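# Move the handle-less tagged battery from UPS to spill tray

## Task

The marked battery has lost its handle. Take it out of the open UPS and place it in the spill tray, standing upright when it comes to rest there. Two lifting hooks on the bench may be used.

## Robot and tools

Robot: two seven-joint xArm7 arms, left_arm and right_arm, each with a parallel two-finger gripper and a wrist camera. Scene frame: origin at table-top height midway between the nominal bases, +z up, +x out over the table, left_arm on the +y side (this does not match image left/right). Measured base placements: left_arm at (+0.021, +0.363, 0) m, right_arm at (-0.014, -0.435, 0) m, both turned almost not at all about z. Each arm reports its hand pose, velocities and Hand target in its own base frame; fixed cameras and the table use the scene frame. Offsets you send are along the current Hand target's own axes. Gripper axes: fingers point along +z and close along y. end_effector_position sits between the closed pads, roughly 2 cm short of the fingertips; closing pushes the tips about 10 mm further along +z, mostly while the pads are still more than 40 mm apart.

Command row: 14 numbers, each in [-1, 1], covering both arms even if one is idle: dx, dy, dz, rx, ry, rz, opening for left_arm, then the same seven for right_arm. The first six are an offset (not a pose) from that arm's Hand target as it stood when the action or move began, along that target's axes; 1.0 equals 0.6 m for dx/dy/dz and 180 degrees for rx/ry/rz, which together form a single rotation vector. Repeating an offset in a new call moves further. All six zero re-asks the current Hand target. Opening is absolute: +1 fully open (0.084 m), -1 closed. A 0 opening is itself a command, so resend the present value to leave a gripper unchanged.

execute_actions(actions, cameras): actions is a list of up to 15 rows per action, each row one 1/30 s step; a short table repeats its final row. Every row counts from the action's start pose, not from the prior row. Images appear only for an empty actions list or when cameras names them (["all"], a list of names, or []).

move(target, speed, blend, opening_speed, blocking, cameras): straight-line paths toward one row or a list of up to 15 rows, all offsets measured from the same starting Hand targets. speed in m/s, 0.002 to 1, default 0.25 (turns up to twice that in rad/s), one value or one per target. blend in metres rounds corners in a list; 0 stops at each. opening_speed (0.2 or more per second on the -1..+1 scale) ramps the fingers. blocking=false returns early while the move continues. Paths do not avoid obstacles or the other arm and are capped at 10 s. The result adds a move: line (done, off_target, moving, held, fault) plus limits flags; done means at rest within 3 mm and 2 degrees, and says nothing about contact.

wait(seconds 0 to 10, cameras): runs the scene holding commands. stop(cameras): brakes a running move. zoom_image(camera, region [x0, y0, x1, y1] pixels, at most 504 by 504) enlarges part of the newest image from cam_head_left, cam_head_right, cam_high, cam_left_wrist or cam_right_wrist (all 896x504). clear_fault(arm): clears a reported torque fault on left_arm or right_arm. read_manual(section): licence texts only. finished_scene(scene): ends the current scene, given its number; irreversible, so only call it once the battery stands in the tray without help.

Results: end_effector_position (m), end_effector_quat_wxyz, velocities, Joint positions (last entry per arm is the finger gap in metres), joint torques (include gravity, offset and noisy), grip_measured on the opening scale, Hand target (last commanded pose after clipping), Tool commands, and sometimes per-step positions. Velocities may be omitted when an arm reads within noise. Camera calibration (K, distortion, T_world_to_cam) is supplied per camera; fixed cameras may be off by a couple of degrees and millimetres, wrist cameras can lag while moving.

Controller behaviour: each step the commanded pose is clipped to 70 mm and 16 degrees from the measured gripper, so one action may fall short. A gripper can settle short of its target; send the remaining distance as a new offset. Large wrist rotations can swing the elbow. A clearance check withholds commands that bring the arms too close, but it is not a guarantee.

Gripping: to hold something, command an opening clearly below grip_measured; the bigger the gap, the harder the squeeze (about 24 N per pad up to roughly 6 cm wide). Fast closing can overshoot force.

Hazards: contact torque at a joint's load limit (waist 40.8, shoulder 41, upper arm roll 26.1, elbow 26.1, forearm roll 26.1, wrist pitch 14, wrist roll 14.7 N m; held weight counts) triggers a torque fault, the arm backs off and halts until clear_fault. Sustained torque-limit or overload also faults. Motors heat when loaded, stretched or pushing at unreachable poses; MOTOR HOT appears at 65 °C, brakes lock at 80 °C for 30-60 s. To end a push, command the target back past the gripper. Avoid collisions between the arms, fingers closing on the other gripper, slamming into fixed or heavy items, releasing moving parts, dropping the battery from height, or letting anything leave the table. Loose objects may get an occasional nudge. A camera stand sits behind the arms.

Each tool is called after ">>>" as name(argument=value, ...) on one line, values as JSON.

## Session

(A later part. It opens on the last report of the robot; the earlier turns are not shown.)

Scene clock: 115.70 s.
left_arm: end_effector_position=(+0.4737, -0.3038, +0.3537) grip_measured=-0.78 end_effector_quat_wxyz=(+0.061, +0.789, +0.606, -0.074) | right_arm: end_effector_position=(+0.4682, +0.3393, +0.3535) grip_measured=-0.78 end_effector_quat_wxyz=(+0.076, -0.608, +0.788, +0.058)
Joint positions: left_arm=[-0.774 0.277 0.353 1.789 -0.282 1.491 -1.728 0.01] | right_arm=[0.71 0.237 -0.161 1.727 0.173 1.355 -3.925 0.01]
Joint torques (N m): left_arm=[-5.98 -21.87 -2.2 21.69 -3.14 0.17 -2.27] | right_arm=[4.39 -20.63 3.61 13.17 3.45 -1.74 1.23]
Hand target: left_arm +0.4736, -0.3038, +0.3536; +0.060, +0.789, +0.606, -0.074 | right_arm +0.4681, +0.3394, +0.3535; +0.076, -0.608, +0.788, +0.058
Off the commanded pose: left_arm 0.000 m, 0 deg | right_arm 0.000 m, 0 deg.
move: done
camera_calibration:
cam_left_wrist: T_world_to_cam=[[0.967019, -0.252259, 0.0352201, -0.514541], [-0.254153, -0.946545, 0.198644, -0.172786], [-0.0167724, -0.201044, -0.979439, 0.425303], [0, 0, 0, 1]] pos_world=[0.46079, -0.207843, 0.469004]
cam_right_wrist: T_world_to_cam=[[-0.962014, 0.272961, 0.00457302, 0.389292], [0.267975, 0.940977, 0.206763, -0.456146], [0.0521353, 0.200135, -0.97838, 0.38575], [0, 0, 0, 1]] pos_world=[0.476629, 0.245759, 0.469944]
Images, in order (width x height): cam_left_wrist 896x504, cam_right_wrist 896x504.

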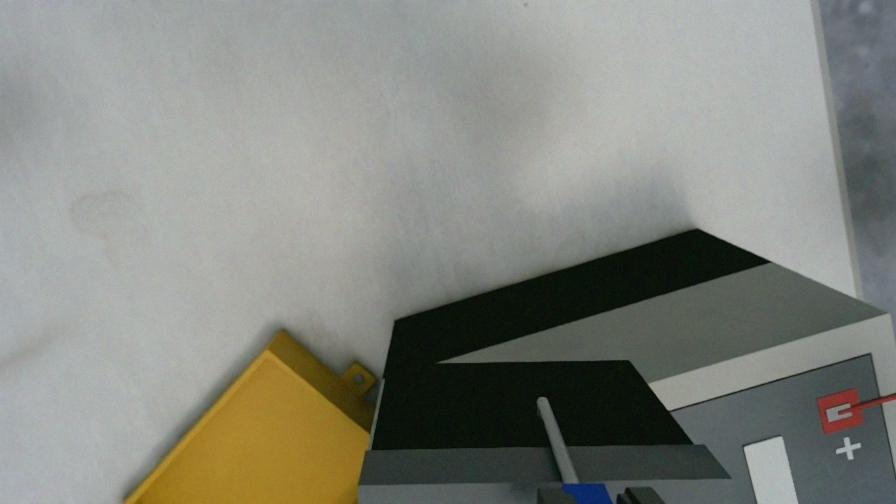

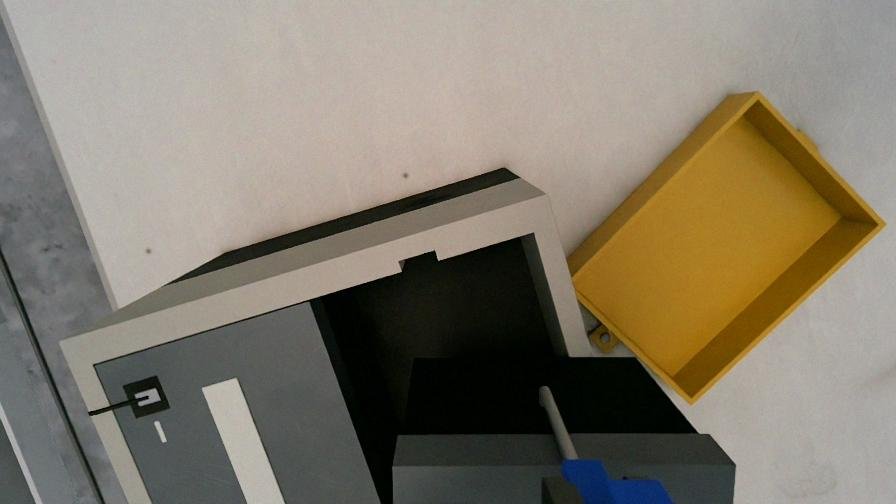

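>>> move(target=[[-0.00,0,-0.035,0,0,0,-1,-0.00,0,-0.035,0,0,0,-1]], speed=0.05, cameras=["cam_left_wrist","cam_right_wrist"])

>>> zoom_image(camera="cam_left_wrist", region=[480, 385, 600, 480])

>>> zoom_image(camera="cam_right_wrist", region=[480, 385, 600, 480])

Scene clock: 116.70 s.
left_arm: end_effector_position=(+0.4745, -0.2999, +0.3742) grip_measured=-0.78 end_effector_quat_wxyz=(+0.060, +0.789, +0.606, -0.074) | right_arm: end_effector_position=(+0.4671, +0.3355, +0.3741) grip_measured=-0.78 end_effector_quat_wxyz=(+0.076, -0.608, +0.788, +0.058)
Joint positions: left_arm=[-0.759 0.291 0.357 1.868 -0.288 1.558 -1.73 0.01] | right_arm=[0.704 0.24 -0.164 1.79 0.174 1.416 -3.923 0.01]
Joint torques (N m): left_arm=[4.4 -22.7 4.39 21.45 -2.5 0.09 -2.18] | right_arm=[-3.6 -21.22 -4.03 13.05 3.11 -1.1 1.08]
Hand target: left_arm +0.4745, -0.2999, +0.3742; +0.060, +0.789, +0.606, -0.074 | right_arm +0.4671, +0.3355, +0.3741; +0.076, -0.608, +0.788, +0.058
Off the commanded pose: left_arm 0.000 m, 0 deg | right_arm 0.000 m, 0 deg.
move: done
camera_calibration:
cam_left_wrist: T_world_to_cam=[[0.966987, -0.252433, 0.0348357, -0.515011], [-0.254246, -0.946518, 0.19865, -0.173006], [-0.0171731, -0.200948, -0.979451, 0.446471], [0, 0, 0, 1]] pos_world=[0.46169, -0.204042, 0.489605]
cam_right_wrist: T_world_to_cam=[[-0.962052, 0.272828, 0.00464437, 0.389192], [0.26786, 0.941016, 0.206737, -0.456476], [0.0520331, 0.200136, -0.978386, 0.406773], [0, 0, 0, 1]] pos_world=[0.475529, 0.241959, 0.490544]
Images, in order (width x height): cam_left_wrist 896x504, cam_right_wrist 896x504.

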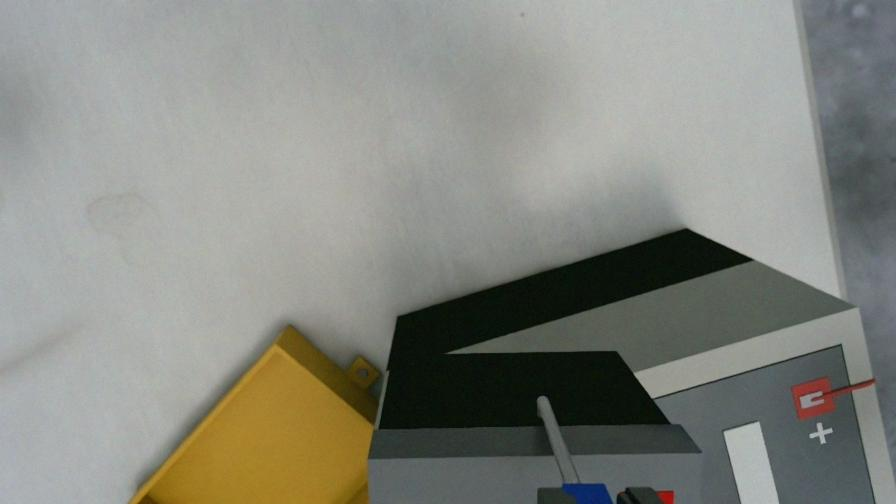

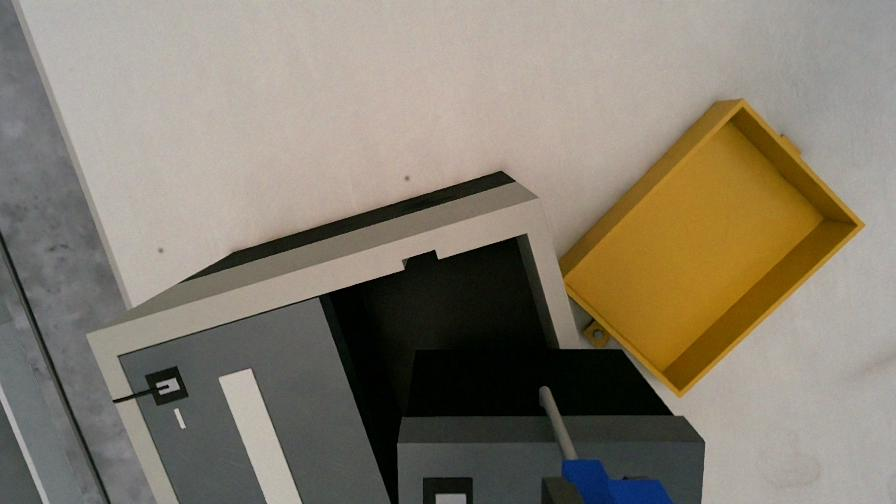

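Scaled by 4.200 from the camera's 896x504 image, which has a finer 1280x720 frame.

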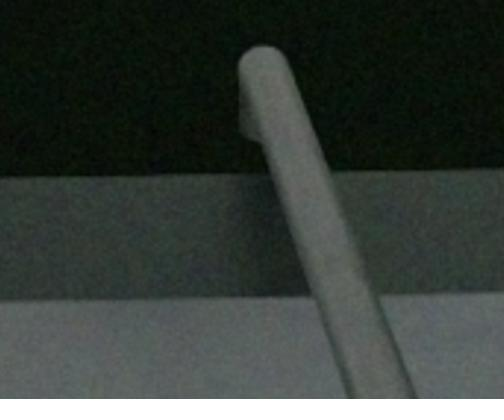

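Scaled by 4.200 from the camera's 896x504 image, which has a finer 1280x720 frame.

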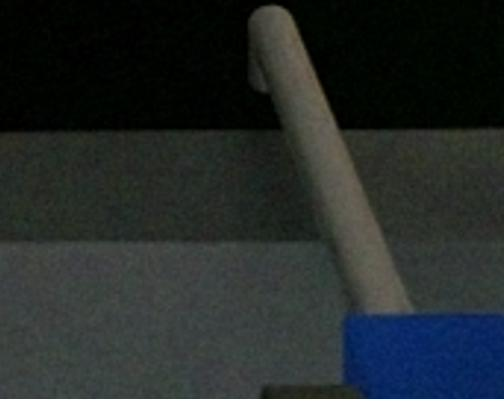

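>>> move(target=[[0,0,0.03,0,0,0,-1,0,0,0.03,0,0,0,-1],[-0.003,0,0.03,0,0,0,-1,-0.003,0,0.03,0,0,0,-1],[-0.012,0,-0.017,0,0,0,-1,-0.012,0,-0.017,0,0,0,-1]], speed=0.05, cameras=["cam_left_wrist","cam_right_wrist"])

>>> zoom_image(camera="cam_left_wrist", region=[480, 385, 600, 480])

>>> zoom_image(camera="cam_right_wrist", region=[480, 385, 600, 480])

Scene clock: 118.93 s.
left_arm: end_effector_position=(+0.4731, -0.3049, +0.3856) grip_measured=-0.78 end_effector_quat_wxyz=(+0.060, +0.789, +0.606, -0.074) | right_arm: end_effector_position=(+0.4684, +0.3405, +0.3855) grip_measured=-0.78 end_effector_quat_wxyz=(+0.076, -0.608, +0.788, +0.058)
Joint positions: left_arm=[-0.757 0.309 0.354 1.925 -0.293 1.596 -1.744 0.01] | right_arm=[0.703 0.267 -0.162 1.859 0.176 1.458 -3.913 0.01]
Joint torques (N m): left_arm=[4.83 -34.53 5.47 30.41 -2.74 -1.61 -2.24] | right_arm=[-3.97 -32.44 -4.61 18.32 3.2 -2.83 1.12]
Hand target: left_arm +0.4731, -0.3049, +0.3856; +0.060, +0.789, +0.606, -0.074 | right_arm +0.4684, +0.3405, +0.3855; +0.076, -0.608, +0.788, +0.058
Off the commanded pose: left_arm 0.000 m, 0 deg | right_arm 0.000 m, 0 deg.
move: done
camera_calibration:
cam_left_wrist: T_world_to_cam=[[0.966987, -0.252433, 0.0348357, -0.515313], [-0.254246, -0.946518, 0.19865, -0.18034], [-0.0171731, -0.200948, -0.979451, 0.45651], [0, 0, 0, 1]] pos_world=[0.46029, -0.209042, 0.500905]
cam_right_wrist: T_world_to_cam=[[-0.962052, 0.272828, 0.00464437, 0.389053], [0.26786, 0.941016, 0.206737, -0.463792], [0.0520331, 0.200136, -0.978386, 0.416878], [0, 0, 0, 1]] pos_world=[0.476829, 0.246859, 0.501944]
Images, in order (width x height): cam_left_wrist 896x504, cam_right_wrist 896x504.

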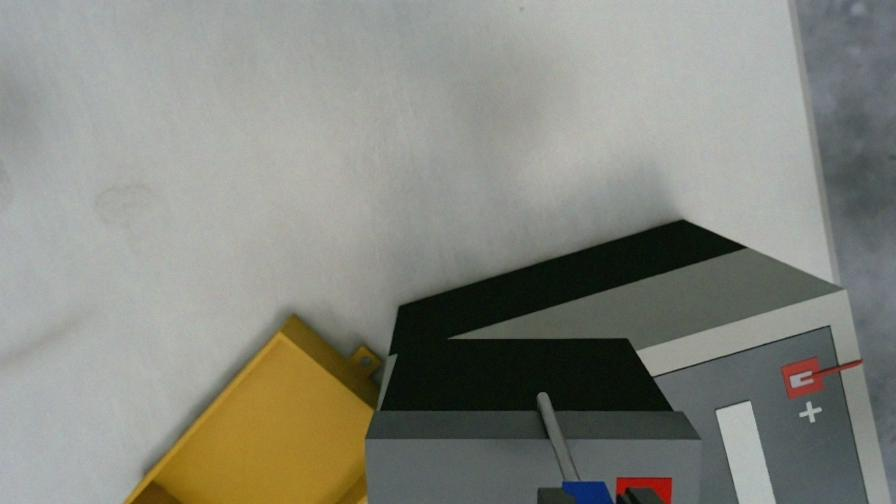

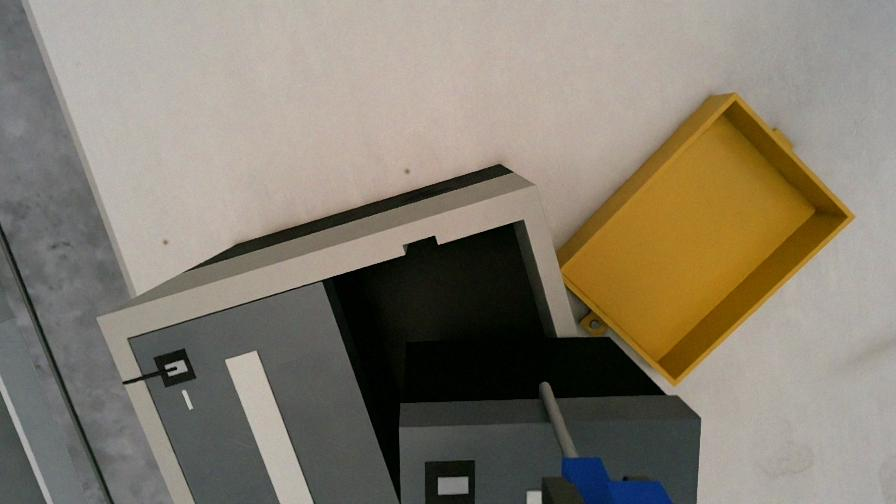

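Scaled by 4.200 from the camera's 896x504 image, which has a finer 1280x720 frame.

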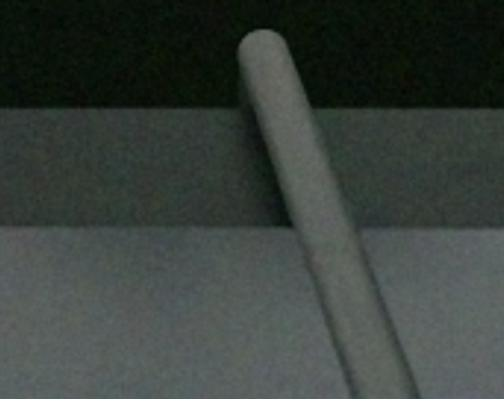

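Scaled by 4.200 from the camera's 896x504 image, which has a finer 1280x720 frame.

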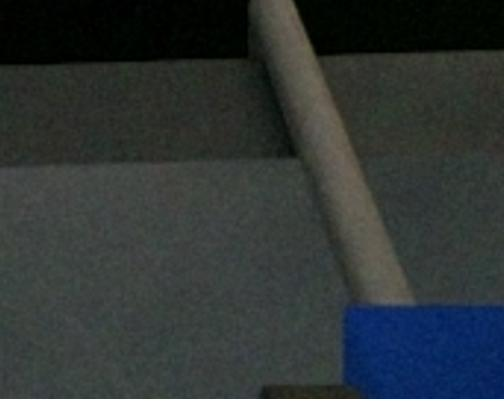

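>>> move(target=[[-0.0085,0,-0.041,0,0,0,-1,-0.0085,0,-0.041,0,0,0,-1]], speed=0.06, cameras=["cam_left_wrist","cam_right_wrist","cam_head_left","cam_high"])

>>> zoom_image(camera="cam_head_left", region=[460, 170, 600, 330])

Scene clock: 120.00 s.
left_arm: end_effector_position=(+0.4729, -0.3051, +0.4107) grip_measured=-0.78 end_effector_quat_wxyz=(+0.060, +0.789, +0.606, -0.074) | right_arm: end_effector_position=(+0.4685, +0.3408, +0.4106) grip_measured=-0.78 end_effector_quat_wxyz=(+0.076, -0.608, +0.788, +0.058)
Joint positions: left_arm=[-0.735 0.349 0.354 2.056 -0.309 1.688 -1.756 0.01] | right_arm=[0.695 0.301 -0.163 1.981 0.181 1.545 -3.905 0.01]
Joint torques (N m): left_arm=[3.52 -34.83 -0.28 29.61 -3.6 -1.57 -2.24] | right_arm=[-3.11 -32.98 -3.02 18.32 3.47 -3.97 1.15]
Hand target: left_arm +0.4729, -0.3052, +0.4107; +0.060, +0.789, +0.606, -0.074 | right_arm +0.4685, +0.3408, +0.4106; +0.076, -0.608, +0.788, +0.058
Off the commanded pose: left_arm 0.000 m, 0 deg | right_arm 0.000 m, 0 deg.
move: done
camera_calibration:
cam_left_wrist: T_world_to_cam=[[0.967013, -0.252323, 0.0349112, -0.516102], [-0.254154, -0.946548, 0.198626, -0.185717], [-0.0170729, -0.200947, -0.979453, 0.481083], [0, 0, 0, 1]] pos_world=[0.46009, -0.209342, 0.526105]
cam_right_wrist: T_world_to_cam=[[-0.962052, 0.272828, 0.00464437, 0.388951], [0.26786, 0.941016, 0.206737, -0.469291], [0.0520331, 0.200136, -0.978386, 0.441371], [0, 0, 0, 1]] pos_world=[0.476929, 0.247159, 0.527044]
Images, in order (width x height): cam_head_left 896x504, cam_high 896x504, cam_left_wrist 896x504, cam_right_wrist 896x504.

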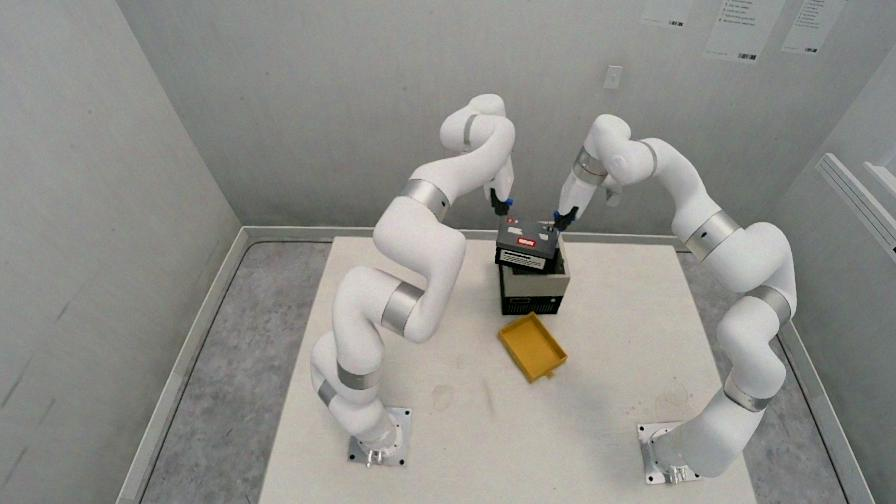

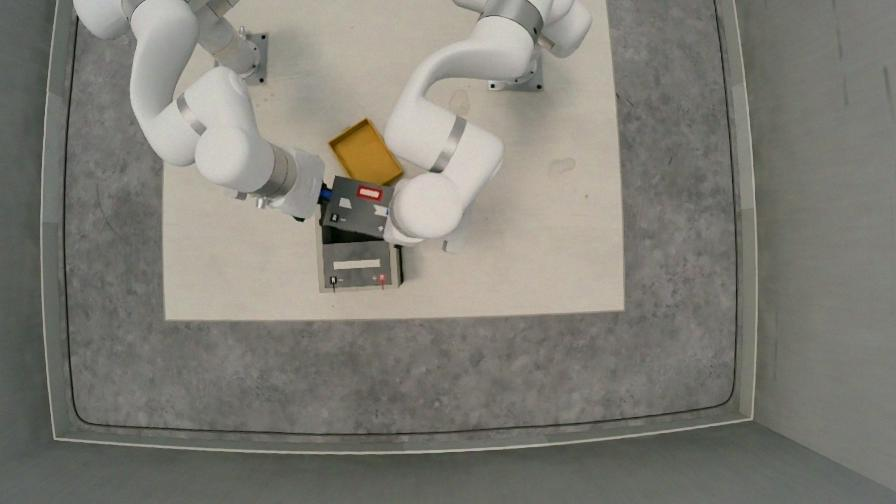

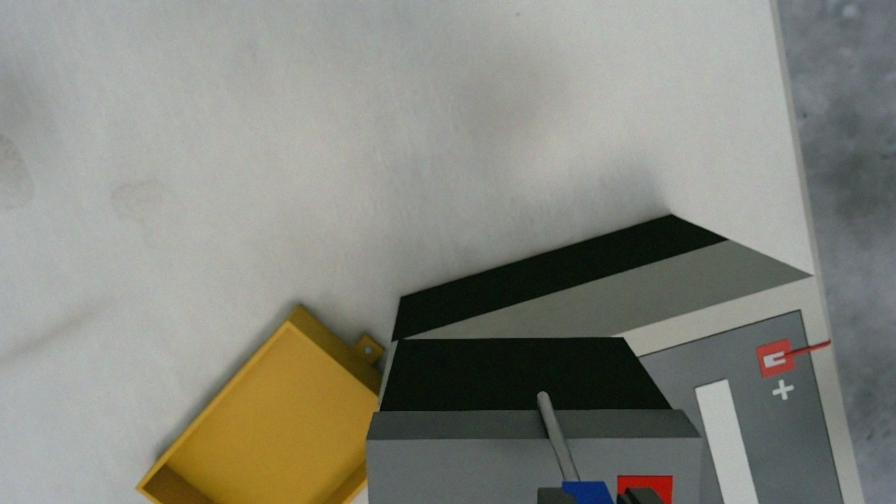

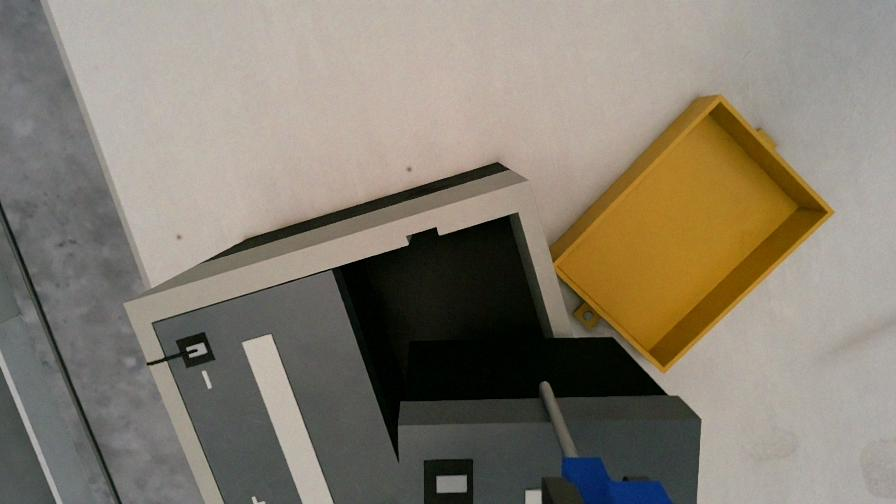

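Scaled by 3.150 from the camera's 896x504 image, which has a finer 1280x720 frame.

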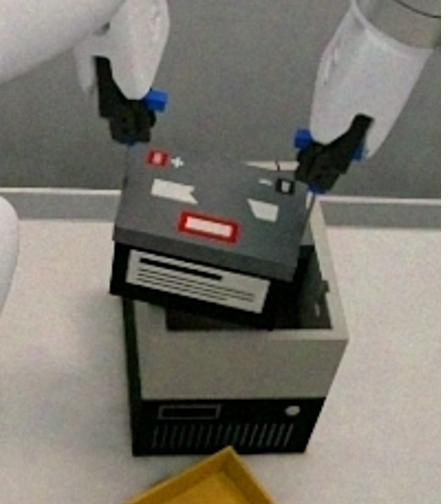

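>>> move(target=[-0.0391,-0.0423,-0.0009,0.01175,0,0.0604,-1,0.0287,0.0922,-0.0140,0.01175,0,0.0604,-1], speed=0.08, cameras=["cam_left_wrist","cam_right_wrist"])

Scene clock: 122.47 s.
left_arm: end_effector_position=(+0.4424, -0.3208, +0.4156) grip_measured=-0.78 end_effector_quat_wxyz=(+0.053, +0.844, +0.527, -0.079) | right_arm: end_effector_position=(+0.4103, +0.3370, +0.4156) grip_measured=-0.78 end_effector_quat_wxyz=(+0.081, -0.529, +0.843, +0.051)
Joint positions: left_arm=[-0.767 0.311 0.317 2.027 -0.288 1.717 -1.626 0.01] | right_arm=[0.785 0.077 -0.146 1.697 0.1 1.451 -3.625 0.01]
Joint torques (N m): left_arm=[-3.03 -43.91 1.87 23.06 1.8 -1.45 2.26] | right_arm=[3.07 -42.29 1.45 15.18 -2.05 -5.41 1.27]
Hand target: left_arm +0.4424, -0.3208, +0.4156; +0.053, +0.844, +0.527, -0.079 | right_arm +0.4103, +0.3370, +0.4156; +0.081, -0.529, +0.843, +0.051
Off the commanded pose: left_arm 0.000 m, 0 deg | right_arm 0.000 m, 0 deg.
move: done
camera_calibration:
cam_left_wrist: T_world_to_cam=[[0.900486, -0.433518, 0.0344529, -0.5192], [-0.431352, -0.880288, 0.197557, -0.109063], [-0.0553158, -0.192758, -0.979686, 0.501763], [0, 0, 0, 1]] pos_world=[0.448243, -0.22437, 0.531004]
cam_right_wrist: T_world_to_cam=[[-0.891728, 0.452548, 0.00460282, 0.244542], [0.443625, 0.872041, 0.206741, -0.50011], [0.0895463, 0.186398, -0.978385, 0.439271], [0, 0, 0, 1]] pos_world=[0.400591, 0.24357, 0.532044]
Images, in order (width x height): cam_left_wrist 896x504, cam_right_wrist 896x504.

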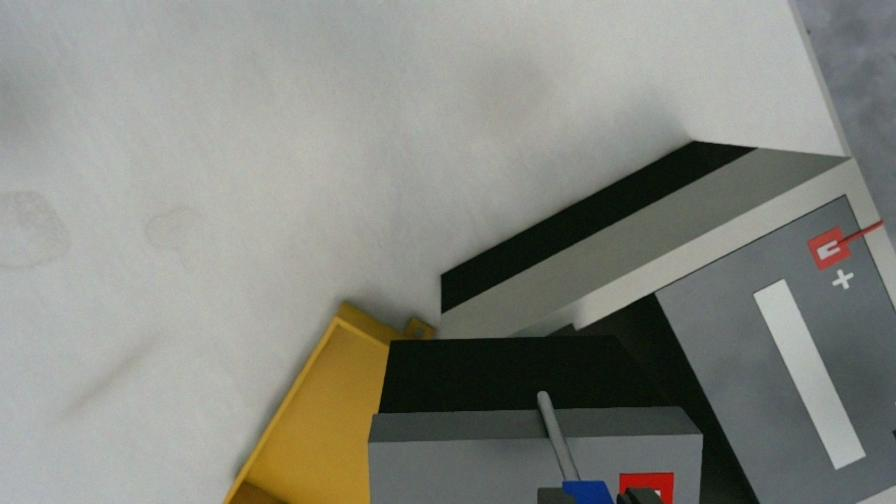

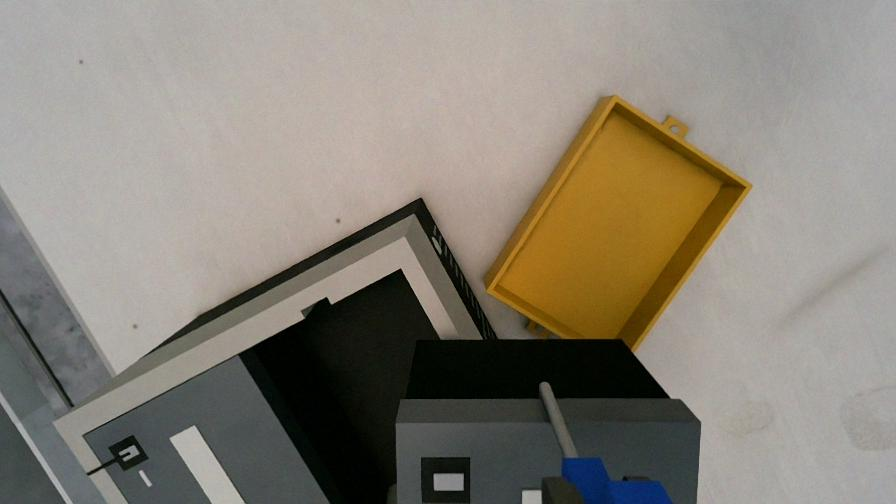

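>>> move(target=[[-0.0497,-0.0345,0.0097,0.01175,0,0.0604,-1,0.0424,0.0843,-0.0082,0.01175,0,0.0604,-1],[-0.104,-0.0698,0.0202,0.0235,0,0.1208,-1,0.08,0.1673,-0.0156,0.0235,0,0.1208,-1],[-0.1626,-0.1075,0.0316,0.03525,0,0.1812,-1,0.1132,0.2485,-0.022,0.03525,0,0.1812,-1]], speed=0.09, blend=0.005, cameras=["cam_left_wrist","cam_right_wrist","cam_high"])

Scene clock: 126.50 s.
left_arm: end_effector_position=(+0.3409, -0.3819, +0.4150) grip_measured=-0.78 end_effector_quat_wxyz=(+0.026, +0.960, +0.264, -0.090) | right_arm: end_effector_position=(+0.2460, +0.3397, +0.4156) grip_measured=-0.78 end_effector_quat_wxyz=(+0.092, -0.266, +0.959, +0.025)
Joint positions: left_arm=[-0.896 0.234 0.186 1.945 -0.226 1.766 -1.289 0.01] | right_arm=[0.881 -0.311 0.088 1.29 -0.053 1.425 -2.712 0.01]
Joint torques (N m): left_arm=[-2.82 -41.78 0.89 23.22 1.99 -1.5 2.31] | right_arm=[3.61 -29.78 2.67 15.25 -2.18 -2.64 0.94]
Hand target: left_arm +0.3409, -0.3819, +0.4150; +0.026, +0.960, +0.264, -0.090 | right_arm +0.2459, +0.3397, +0.4156; +0.092, -0.266, +0.959, +0.025
Off the commanded pose: left_arm 0.000 m, 0 deg | right_arm 0.000 m, 0 deg.
move: done
camera_calibration:
cam_left_wrist: T_world_to_cam=[[0.515682, -0.856173, 0.0322433, -0.483565], [-0.843405, -0.500649, 0.194981, 0.0800291], [-0.150795, -0.127742, -0.980277, 0.541397], [0, 0, 0, 1]] pos_world=[0.398503, -0.304789, 0.530706]
cam_right_wrist: T_world_to_cam=[[-0.497941, 0.8672, 0.0043841, -0.140769], [0.848908, 0.486392, 0.206831, -0.398219], [0.177231, 0.106711, -0.978367, 0.458993], [0, 0, 0, 1]] pos_world=[0.186608, 0.266786, 0.532044]
Images, in order (width x height): cam_high 896x504, cam_left_wrist 896x504, cam_right_wrist 896x504.

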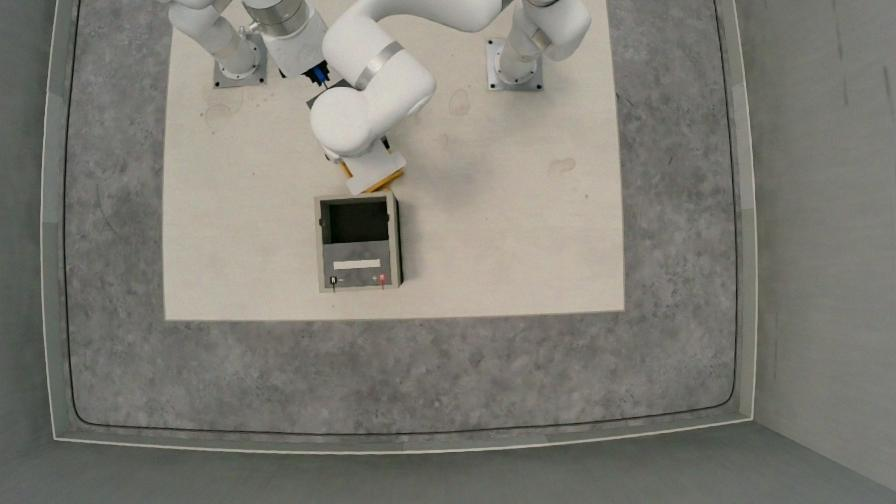

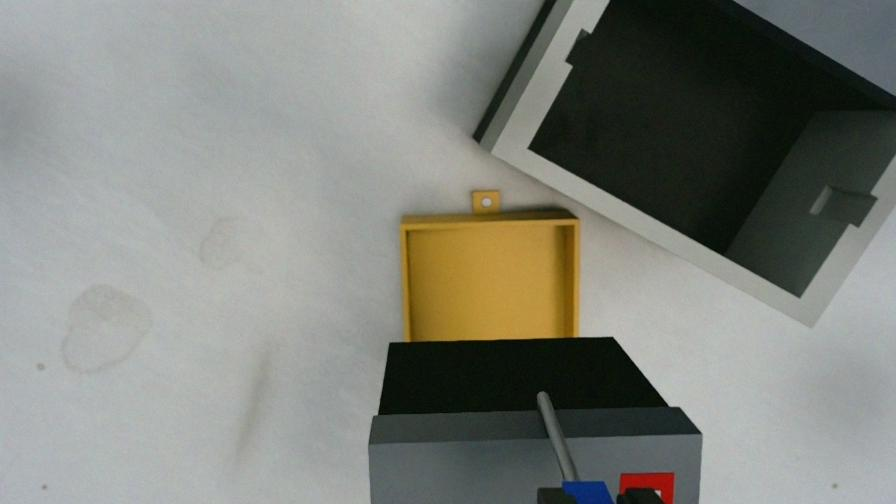

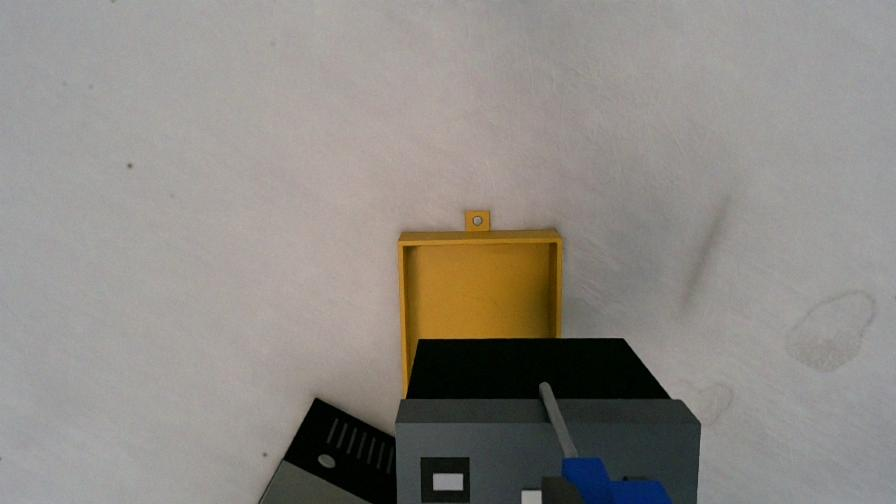

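>>> move(target=[[0.01145,0.0133,-0.0022,0,0,0,-1,-0.01145,-0.0133,0.0022,0,0,0,-1],[0.056,0.0133,0.2268,0,0,0,-1,0.0331,-0.0133,0.2312,0,0,0,-1]], speed=0.1, blend=0.003, cameras=["cam_left_wrist","cam_right_wrist"])

Scene clock: 129.23 s.
left_arm: end_effector_position=(+0.3519, -0.3852, +0.2751) grip_measured=-0.78 end_effector_quat_wxyz=(+0.026, +0.960, +0.264, -0.090) | right_arm: end_effector_position=(+0.2560, +0.3364, +0.2757) grip_measured=-0.78 end_effector_quat_wxyz=(+0.092, -0.266, +0.959, +0.025)
Joint positions: left_arm=[-0.915 0.189 0.184 1.482 -0.219 1.354 -1.217 0.01] | right_arm=[0.875 -0.325 0.074 0.876 -0.061 1.024 -2.707 0.01]
Joint torques (N m): left_arm=[-3.55 -32.06 0.31 24.96 -2.68 -4.94 2.36] | right_arm=[-2.49 -15.1 -0.08 15.93 -2.49 -5.82 1.29]
Hand target: left_arm +0.3518, -0.3852, +0.2751; +0.026, +0.960, +0.264, -0.090 | right_arm +0.2560, +0.3364, +0.2757; +0.092, -0.266, +0.959, +0.025
Off the commanded pose: left_arm 0.000 m, 0 deg | right_arm 0.000 m, 0 deg.
move: done
camera_calibration:
cam_left_wrist: T_world_to_cam=[[0.515701, -0.856157, 0.032378, -0.487559], [-0.843412, -0.500652, 0.194948, 0.114843], [-0.150696, -0.127843, -0.980279, 0.405505], [0, 0, 0, 1]] pos_world=[0.409403, -0.308089, 0.390906]
cam_right_wrist: T_world_to_cam=[[-0.498057, 0.867133, 0.00435842, -0.132351], [0.84884, 0.48651, 0.20683, -0.376233], [0.177229, 0.106713, -0.978367, 0.320688], [0, 0, 0, 1]] pos_world=[0.196608, 0.263586, 0.392144]
Images, in order (width x height): cam_left_wrist 896x504, cam_right_wrist 896x504.

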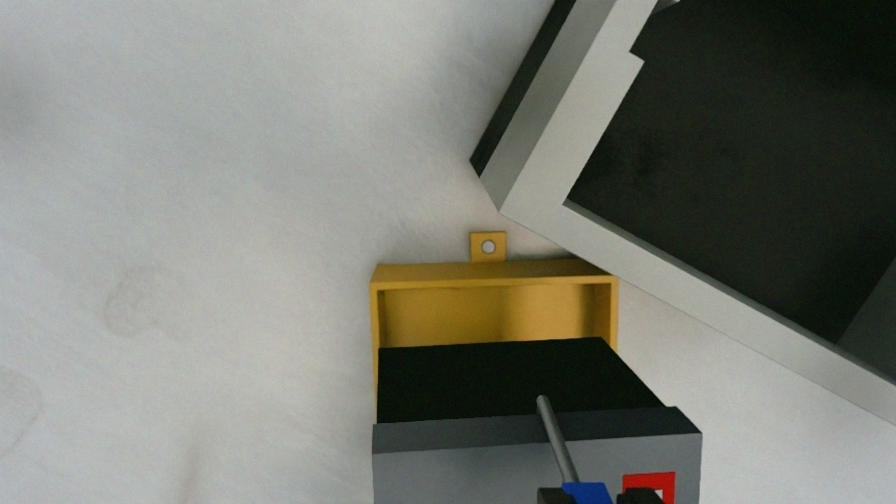

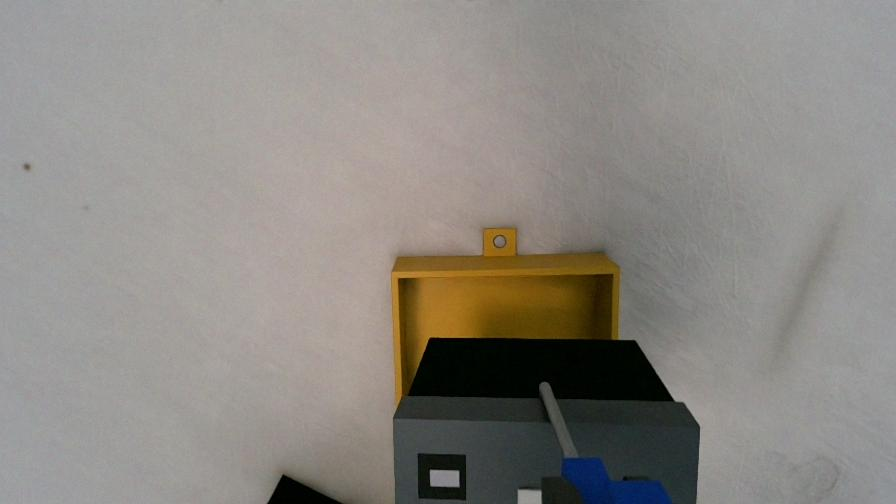

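>>> move(target=[[0.0271,0.0067,0.122,0,0,0,-1,0.0206,-0.0067,0.1233,0,0,0,-1]], speed=0.1, cameras=["cam_left_wrist","cam_right_wrist"])

Scene clock: 131.37 s.
left_arm: end_effector_position=(+0.3560, -0.3877, +0.2001) grip_measured=-0.78 end_effector_quat_wxyz=(+0.026, +0.960, +0.264, -0.090) | right_arm: end_effector_position=(+0.2598, +0.3339, +0.2007) grip_measured=-0.78 end_effector_quat_wxyz=(+0.092, -0.266, +0.959, +0.025)
Joint positions: left_arm=[-0.915 0.246 0.179 1.342 -0.244 1.163 -1.173 0.01] | right_arm=[0.867 -0.254 0.071 0.718 -0.079 0.796 -2.694 0.01]
Joint torques (N m): left_arm=[4.99 -33.2 3.55 24.6 -2.75 -4.95 2.24] | right_arm=[-3.88 -16.43 -1.63 14.87 -2.38 -5.62 1.09]
Hand target: left_arm +0.3560, -0.3876, +0.2001; +0.026, +0.960, +0.264, -0.090 | right_arm +0.2598, +0.3339, +0.2007; +0.092, -0.266, +0.959, +0.025
Off the commanded pose: left_arm 0.000 m, 0 deg | right_arm 0.000 m, 0 deg.
move: done
camera_calibration:
cam_left_wrist: T_world_to_cam=[[0.515615, -0.856211, 0.032311, -0.489397], [-0.843464, -0.500584, 0.194897, 0.131814], [-0.150699, -0.127745, -0.980291, 0.332333], [0, 0, 0, 1]] pos_world=[0.413603, -0.310589, 0.315906]
cam_right_wrist: T_world_to_cam=[[-0.497941, 0.8672, 0.0043841, -0.128013], [0.848908, 0.486392, 0.206831, -0.362713], [0.177231, 0.106711, -0.978367, 0.246904], [0, 0, 0, 1]] pos_world=[0.200408, 0.261086, 0.317144]
Images, in order (width x height): cam_left_wrist 896x504, cam_right_wrist 896x504.

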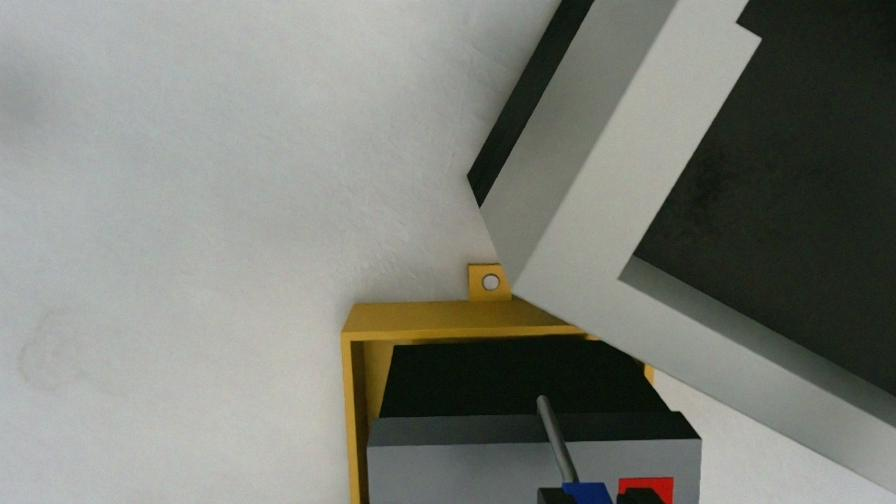

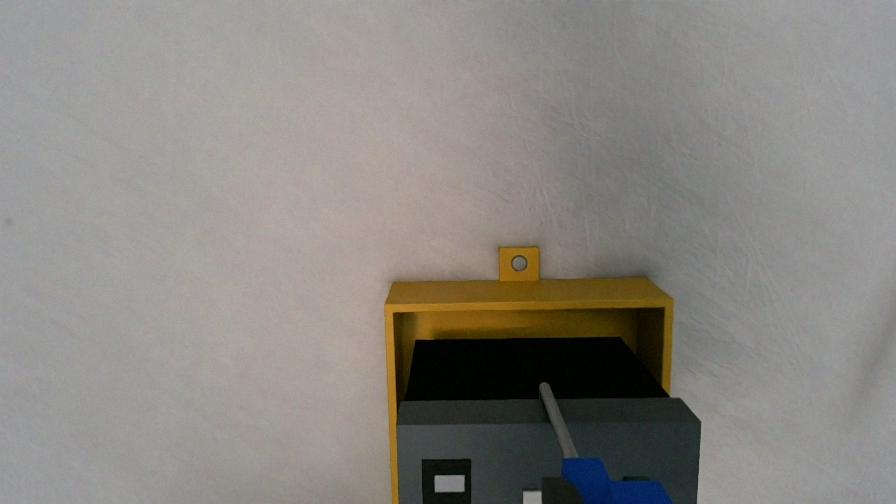

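>>> move(target=[[-0.0082,0,0.0016,0,0,0,-1,0.0082,0,-0.0016,0,0,0,-1],[0.0001,0,0.0441,0,0,0,-1,0.0165,0,0.0409,0,0,0,-1]], speed=0.05, cameras=["cam_left_wrist","cam_right_wrist"])

Scene clock: 133.10 s.
left_arm: end_effector_position=(+0.3519, -0.3902, +0.1741) grip_measured=-0.78 end_effector_quat_wxyz=(+0.026, +0.960, +0.264, -0.090) | right_arm: end_effector_position=(+0.2555, +0.3314, +0.1748) grip_measured=-0.78 end_effector_quat_wxyz=(+0.092, -0.266, +0.959, +0.025)
Joint positions: left_arm=[-0.921 0.267 0.173 1.294 -0.255 1.094 -1.166 0.01] | right_arm=[0.866 -0.23 0.076 0.66 -0.088 0.714 -2.679 0.01]
Joint torques (N m): left_arm=[5.03 -33.56 1.02 24.07 -2.8 -4.86 2.21] | right_arm=[-3.04 -14.01 2.04 13.26 -2.23 -5.49 1.11]
Hand target: left_arm +0.3519, -0.3902, +0.1741; +0.026, +0.960, +0.264, -0.090 | right_arm +0.2555, +0.3313, +0.1747; +0.092, -0.266, +0.959, +0.025
Off the commanded pose: left_arm 0.000 m, 0 deg | right_arm 0.000 m, 0 deg.
move: done
camera_calibration:
cam_left_wrist: T_world_to_cam=[[0.515629, -0.8562, 0.0323949, -0.488695], [-0.843456, -0.500578, 0.194946, 0.132106], [-0.150697, -0.127844, -0.980279, 0.30586], [0, 0, 0, 1]] pos_world=[0.409503, -0.313189, 0.289906]
cam_right_wrist: T_world_to_cam=[[-0.49799, 0.867172, 0.00441096, -0.127776], [0.848859, 0.486421, 0.206962, -0.352457], [0.177326, 0.106809, -0.978339, 0.222454], [0, 0, 0, 1]] pos_world=[0.196108, 0.258486, 0.291145]
Images, in order (width x height): cam_left_wrist 896x504, cam_right_wrist 896x504.

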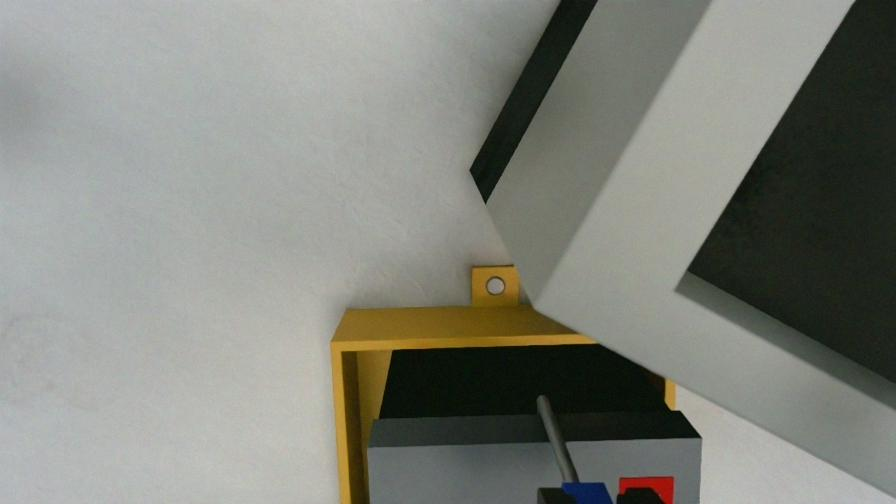

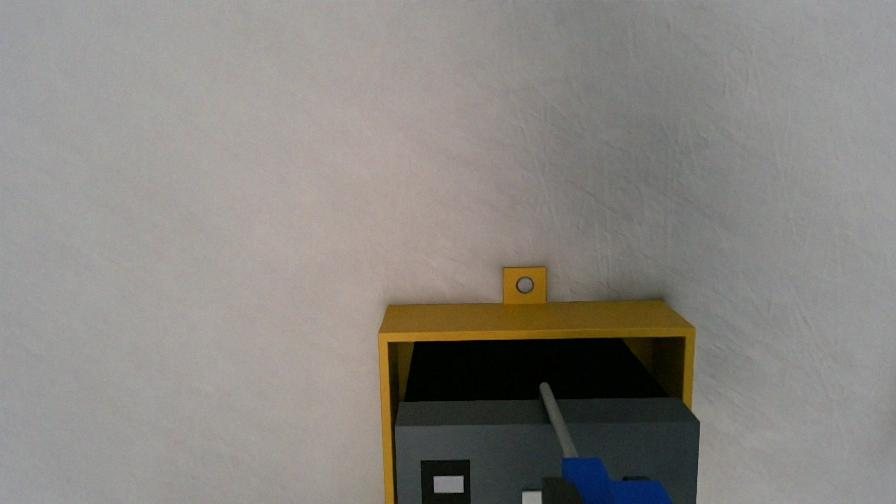

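>>> move(target=[0.0025,0,0.013,0,0,0,-1,0.0025,0,0.013,0,0,0,-1], speed=0.03, cameras=["cam_left_wrist","cam_right_wrist"])

Scene clock: 134.03 s.
left_arm: end_effector_position=(+0.3520, -0.3902, +0.1662) grip_measured=-0.78 end_effector_quat_wxyz=(+0.026, +0.960, +0.264, -0.090) | right_arm: end_effector_position=(+0.2555, +0.3313, +0.1668) grip_measured=-0.78 end_effector_quat_wxyz=(+0.092, -0.266, +0.959, +0.025)
Joint positions: left_arm=[-0.921 0.276 0.172 1.283 -0.259 1.074 -1.16 0.01] | right_arm=[0.865 -0.216 0.077 0.648 -0.092 0.689 -2.674 0.01]
Joint torques (N m): left_arm=[3.79 -22.59 -1.63 14.67 -2.61 -3.34 2.15] | right_arm=[-3.67 -7.69 2.75 9.49 -2.22 -3.71 1.2]
Hand target: left_arm +0.3519, -0.3902, +0.1662; +0.026, +0.960, +0.264, -0.090 | right_arm +0.2555, +0.3313, +0.1668; +0.092, -0.266, +0.959, +0.025
Off the commanded pose: left_arm 0.000 m, 0 deg | right_arm 0.000 m, 0 deg.
move: done
camera_calibration:
cam_left_wrist: T_world_to_cam=[[0.515687, -0.856168, 0.0322941, -0.488339], [-0.84342, -0.500657, 0.194899, 0.13367], [-0.150698, -0.127744, -0.980292, 0.298164], [0, 0, 0, 1]] pos_world=[0.409503, -0.313089, 0.282006]
cam_right_wrist: T_world_to_cam=[[-0.497941, 0.8672, 0.0043841, -0.12775], [0.848908, 0.486392, 0.206831, -0.350787], [0.177231, 0.106711, -0.978367, 0.214777], [0, 0, 0, 1]] pos_world=[0.196108, 0.258486, 0.283244]
Images, in order (width x height): cam_left_wrist 896x504, cam_right_wrist 896x504.

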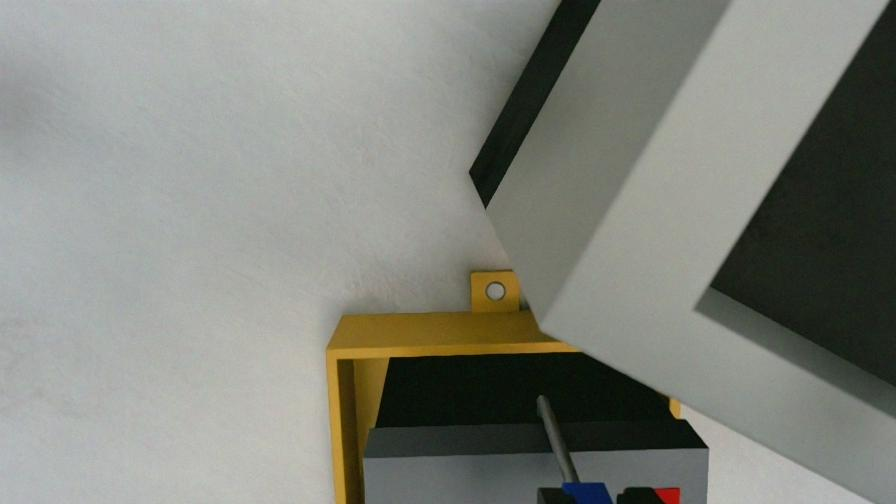

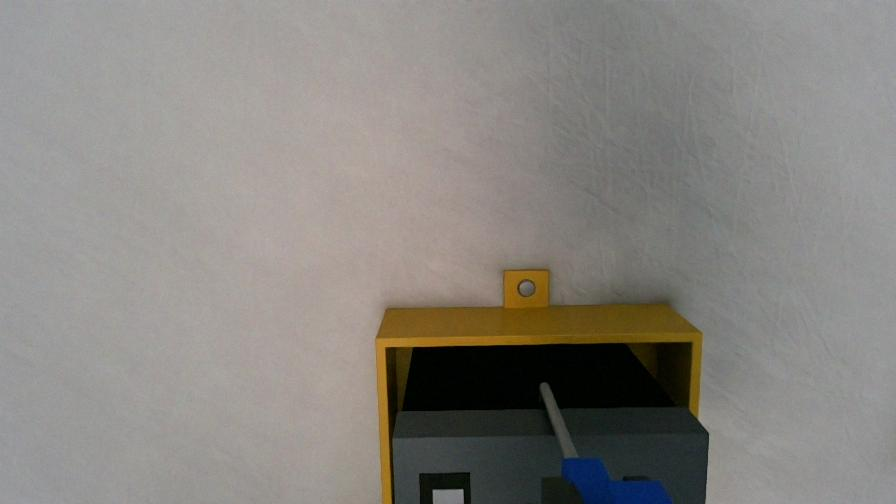

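>>> move(target=[[0.018,0,-0.0035,0,0,0,-1,0.0262,0,-0.0051,0,0,0,-1],[-0.019,0,-0.2,0,0,0,-1,-0.012,0,-0.2,0,0,0,-1]], speed=[0.05, 0.12], cameras=["cam_left_wrist","cam_right_wrist","cam_head_right"])

Scene clock: 136.23 s.
left_arm: end_effector_position=(+0.3613, -0.3842, +0.2862) grip_measured=-0.78 end_effector_quat_wxyz=(+0.026, +0.960, +0.264, -0.090) | right_arm: end_effector_position=(+0.2419, +0.3232, +0.2859) grip_measured=-0.78 end_effector_quat_wxyz=(+0.092, -0.266, +0.959, +0.025)
Joint positions: left_arm=[-0.902 0.211 0.189 1.542 -0.221 1.396 -1.207 0.01] | right_arm=[0.882 -0.396 0.075 0.845 -0.055 1.065 -2.705 0.01]
Joint torques (N m): left_arm=[4.39 -21.82 3.29 22.13 1.97 0.21 -2.3] | right_arm=[3.25 -19.29 -3.24 13.43 2.5 -1.29 -1.15]
Hand target: left_arm +0.3613, -0.3842, +0.2862; +0.026, +0.960, +0.264, -0.090 | right_arm +0.2419, +0.3232, +0.2859; +0.092, -0.266, +0.959, +0.025
Off the commanded pose: left_arm 0.000 m, 0 deg | right_arm 0.000 m, 0 deg.
move: done
camera_calibration:
cam_left_wrist: T_world_to_cam=[[0.515682, -0.856173, 0.0322433, -0.491853], [-0.843405, -0.500649, 0.194981, 0.121093], [-0.150795, -0.127742, -0.980277, 0.418002], [0, 0, 0, 1]] pos_world=[0.418803, -0.307089, 0.402006]
cam_right_wrist: T_world_to_cam=[[-0.497927, 0.867208, 0.00429887, -0.127991], [0.848915, 0.486398, 0.206783, -0.359919], [0.177233, 0.106612, -0.978377, 0.334604], [0, 0, 0, 1]] pos_world=[0.182508, 0.250386, 0.402344]
Images, in order (width x height): cam_head_right 896x504, cam_left_wrist 896x504, cam_right_wrist 896x504.

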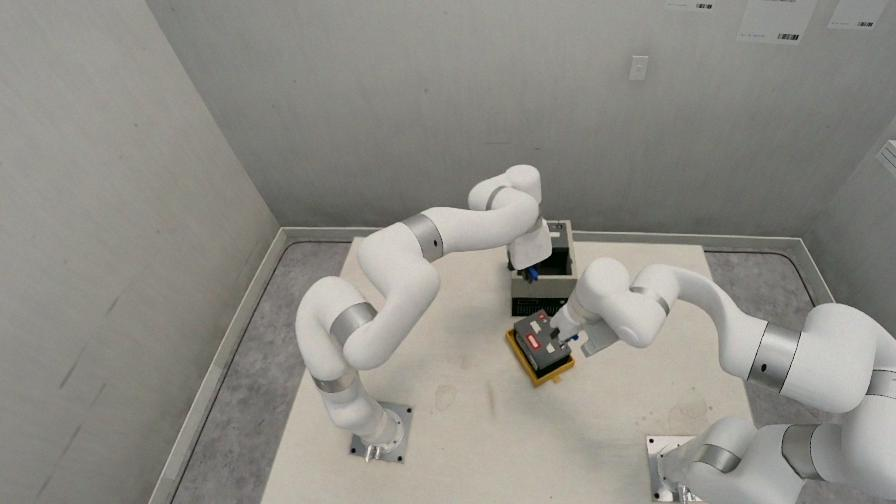

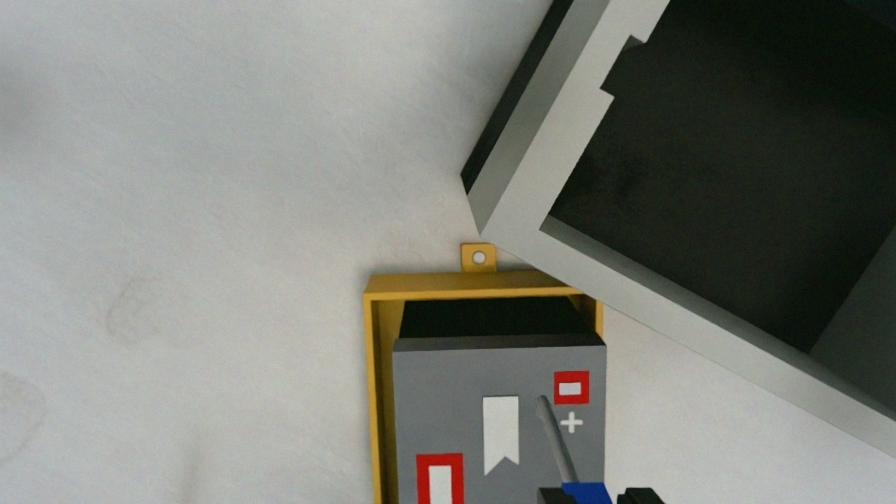

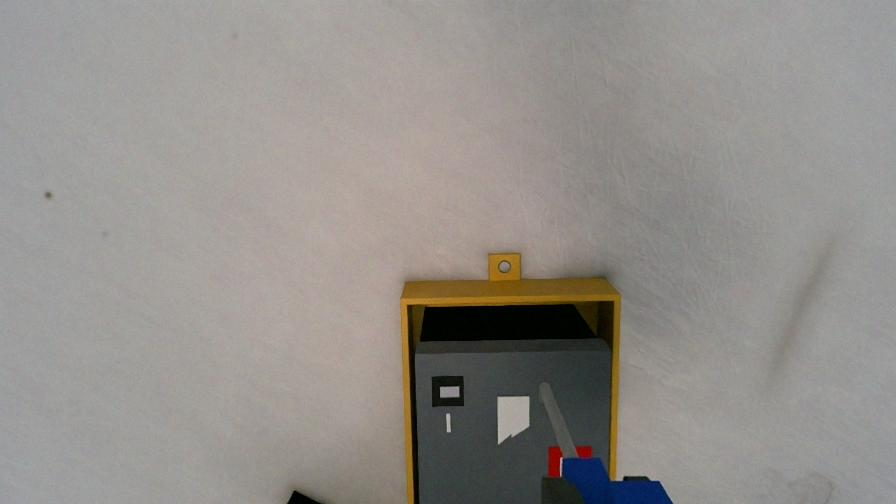

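Battery is upright in the tray, and both hooks are held clear of it.

>>> finished_scene(scene=2)

The scene is finished: the task was done.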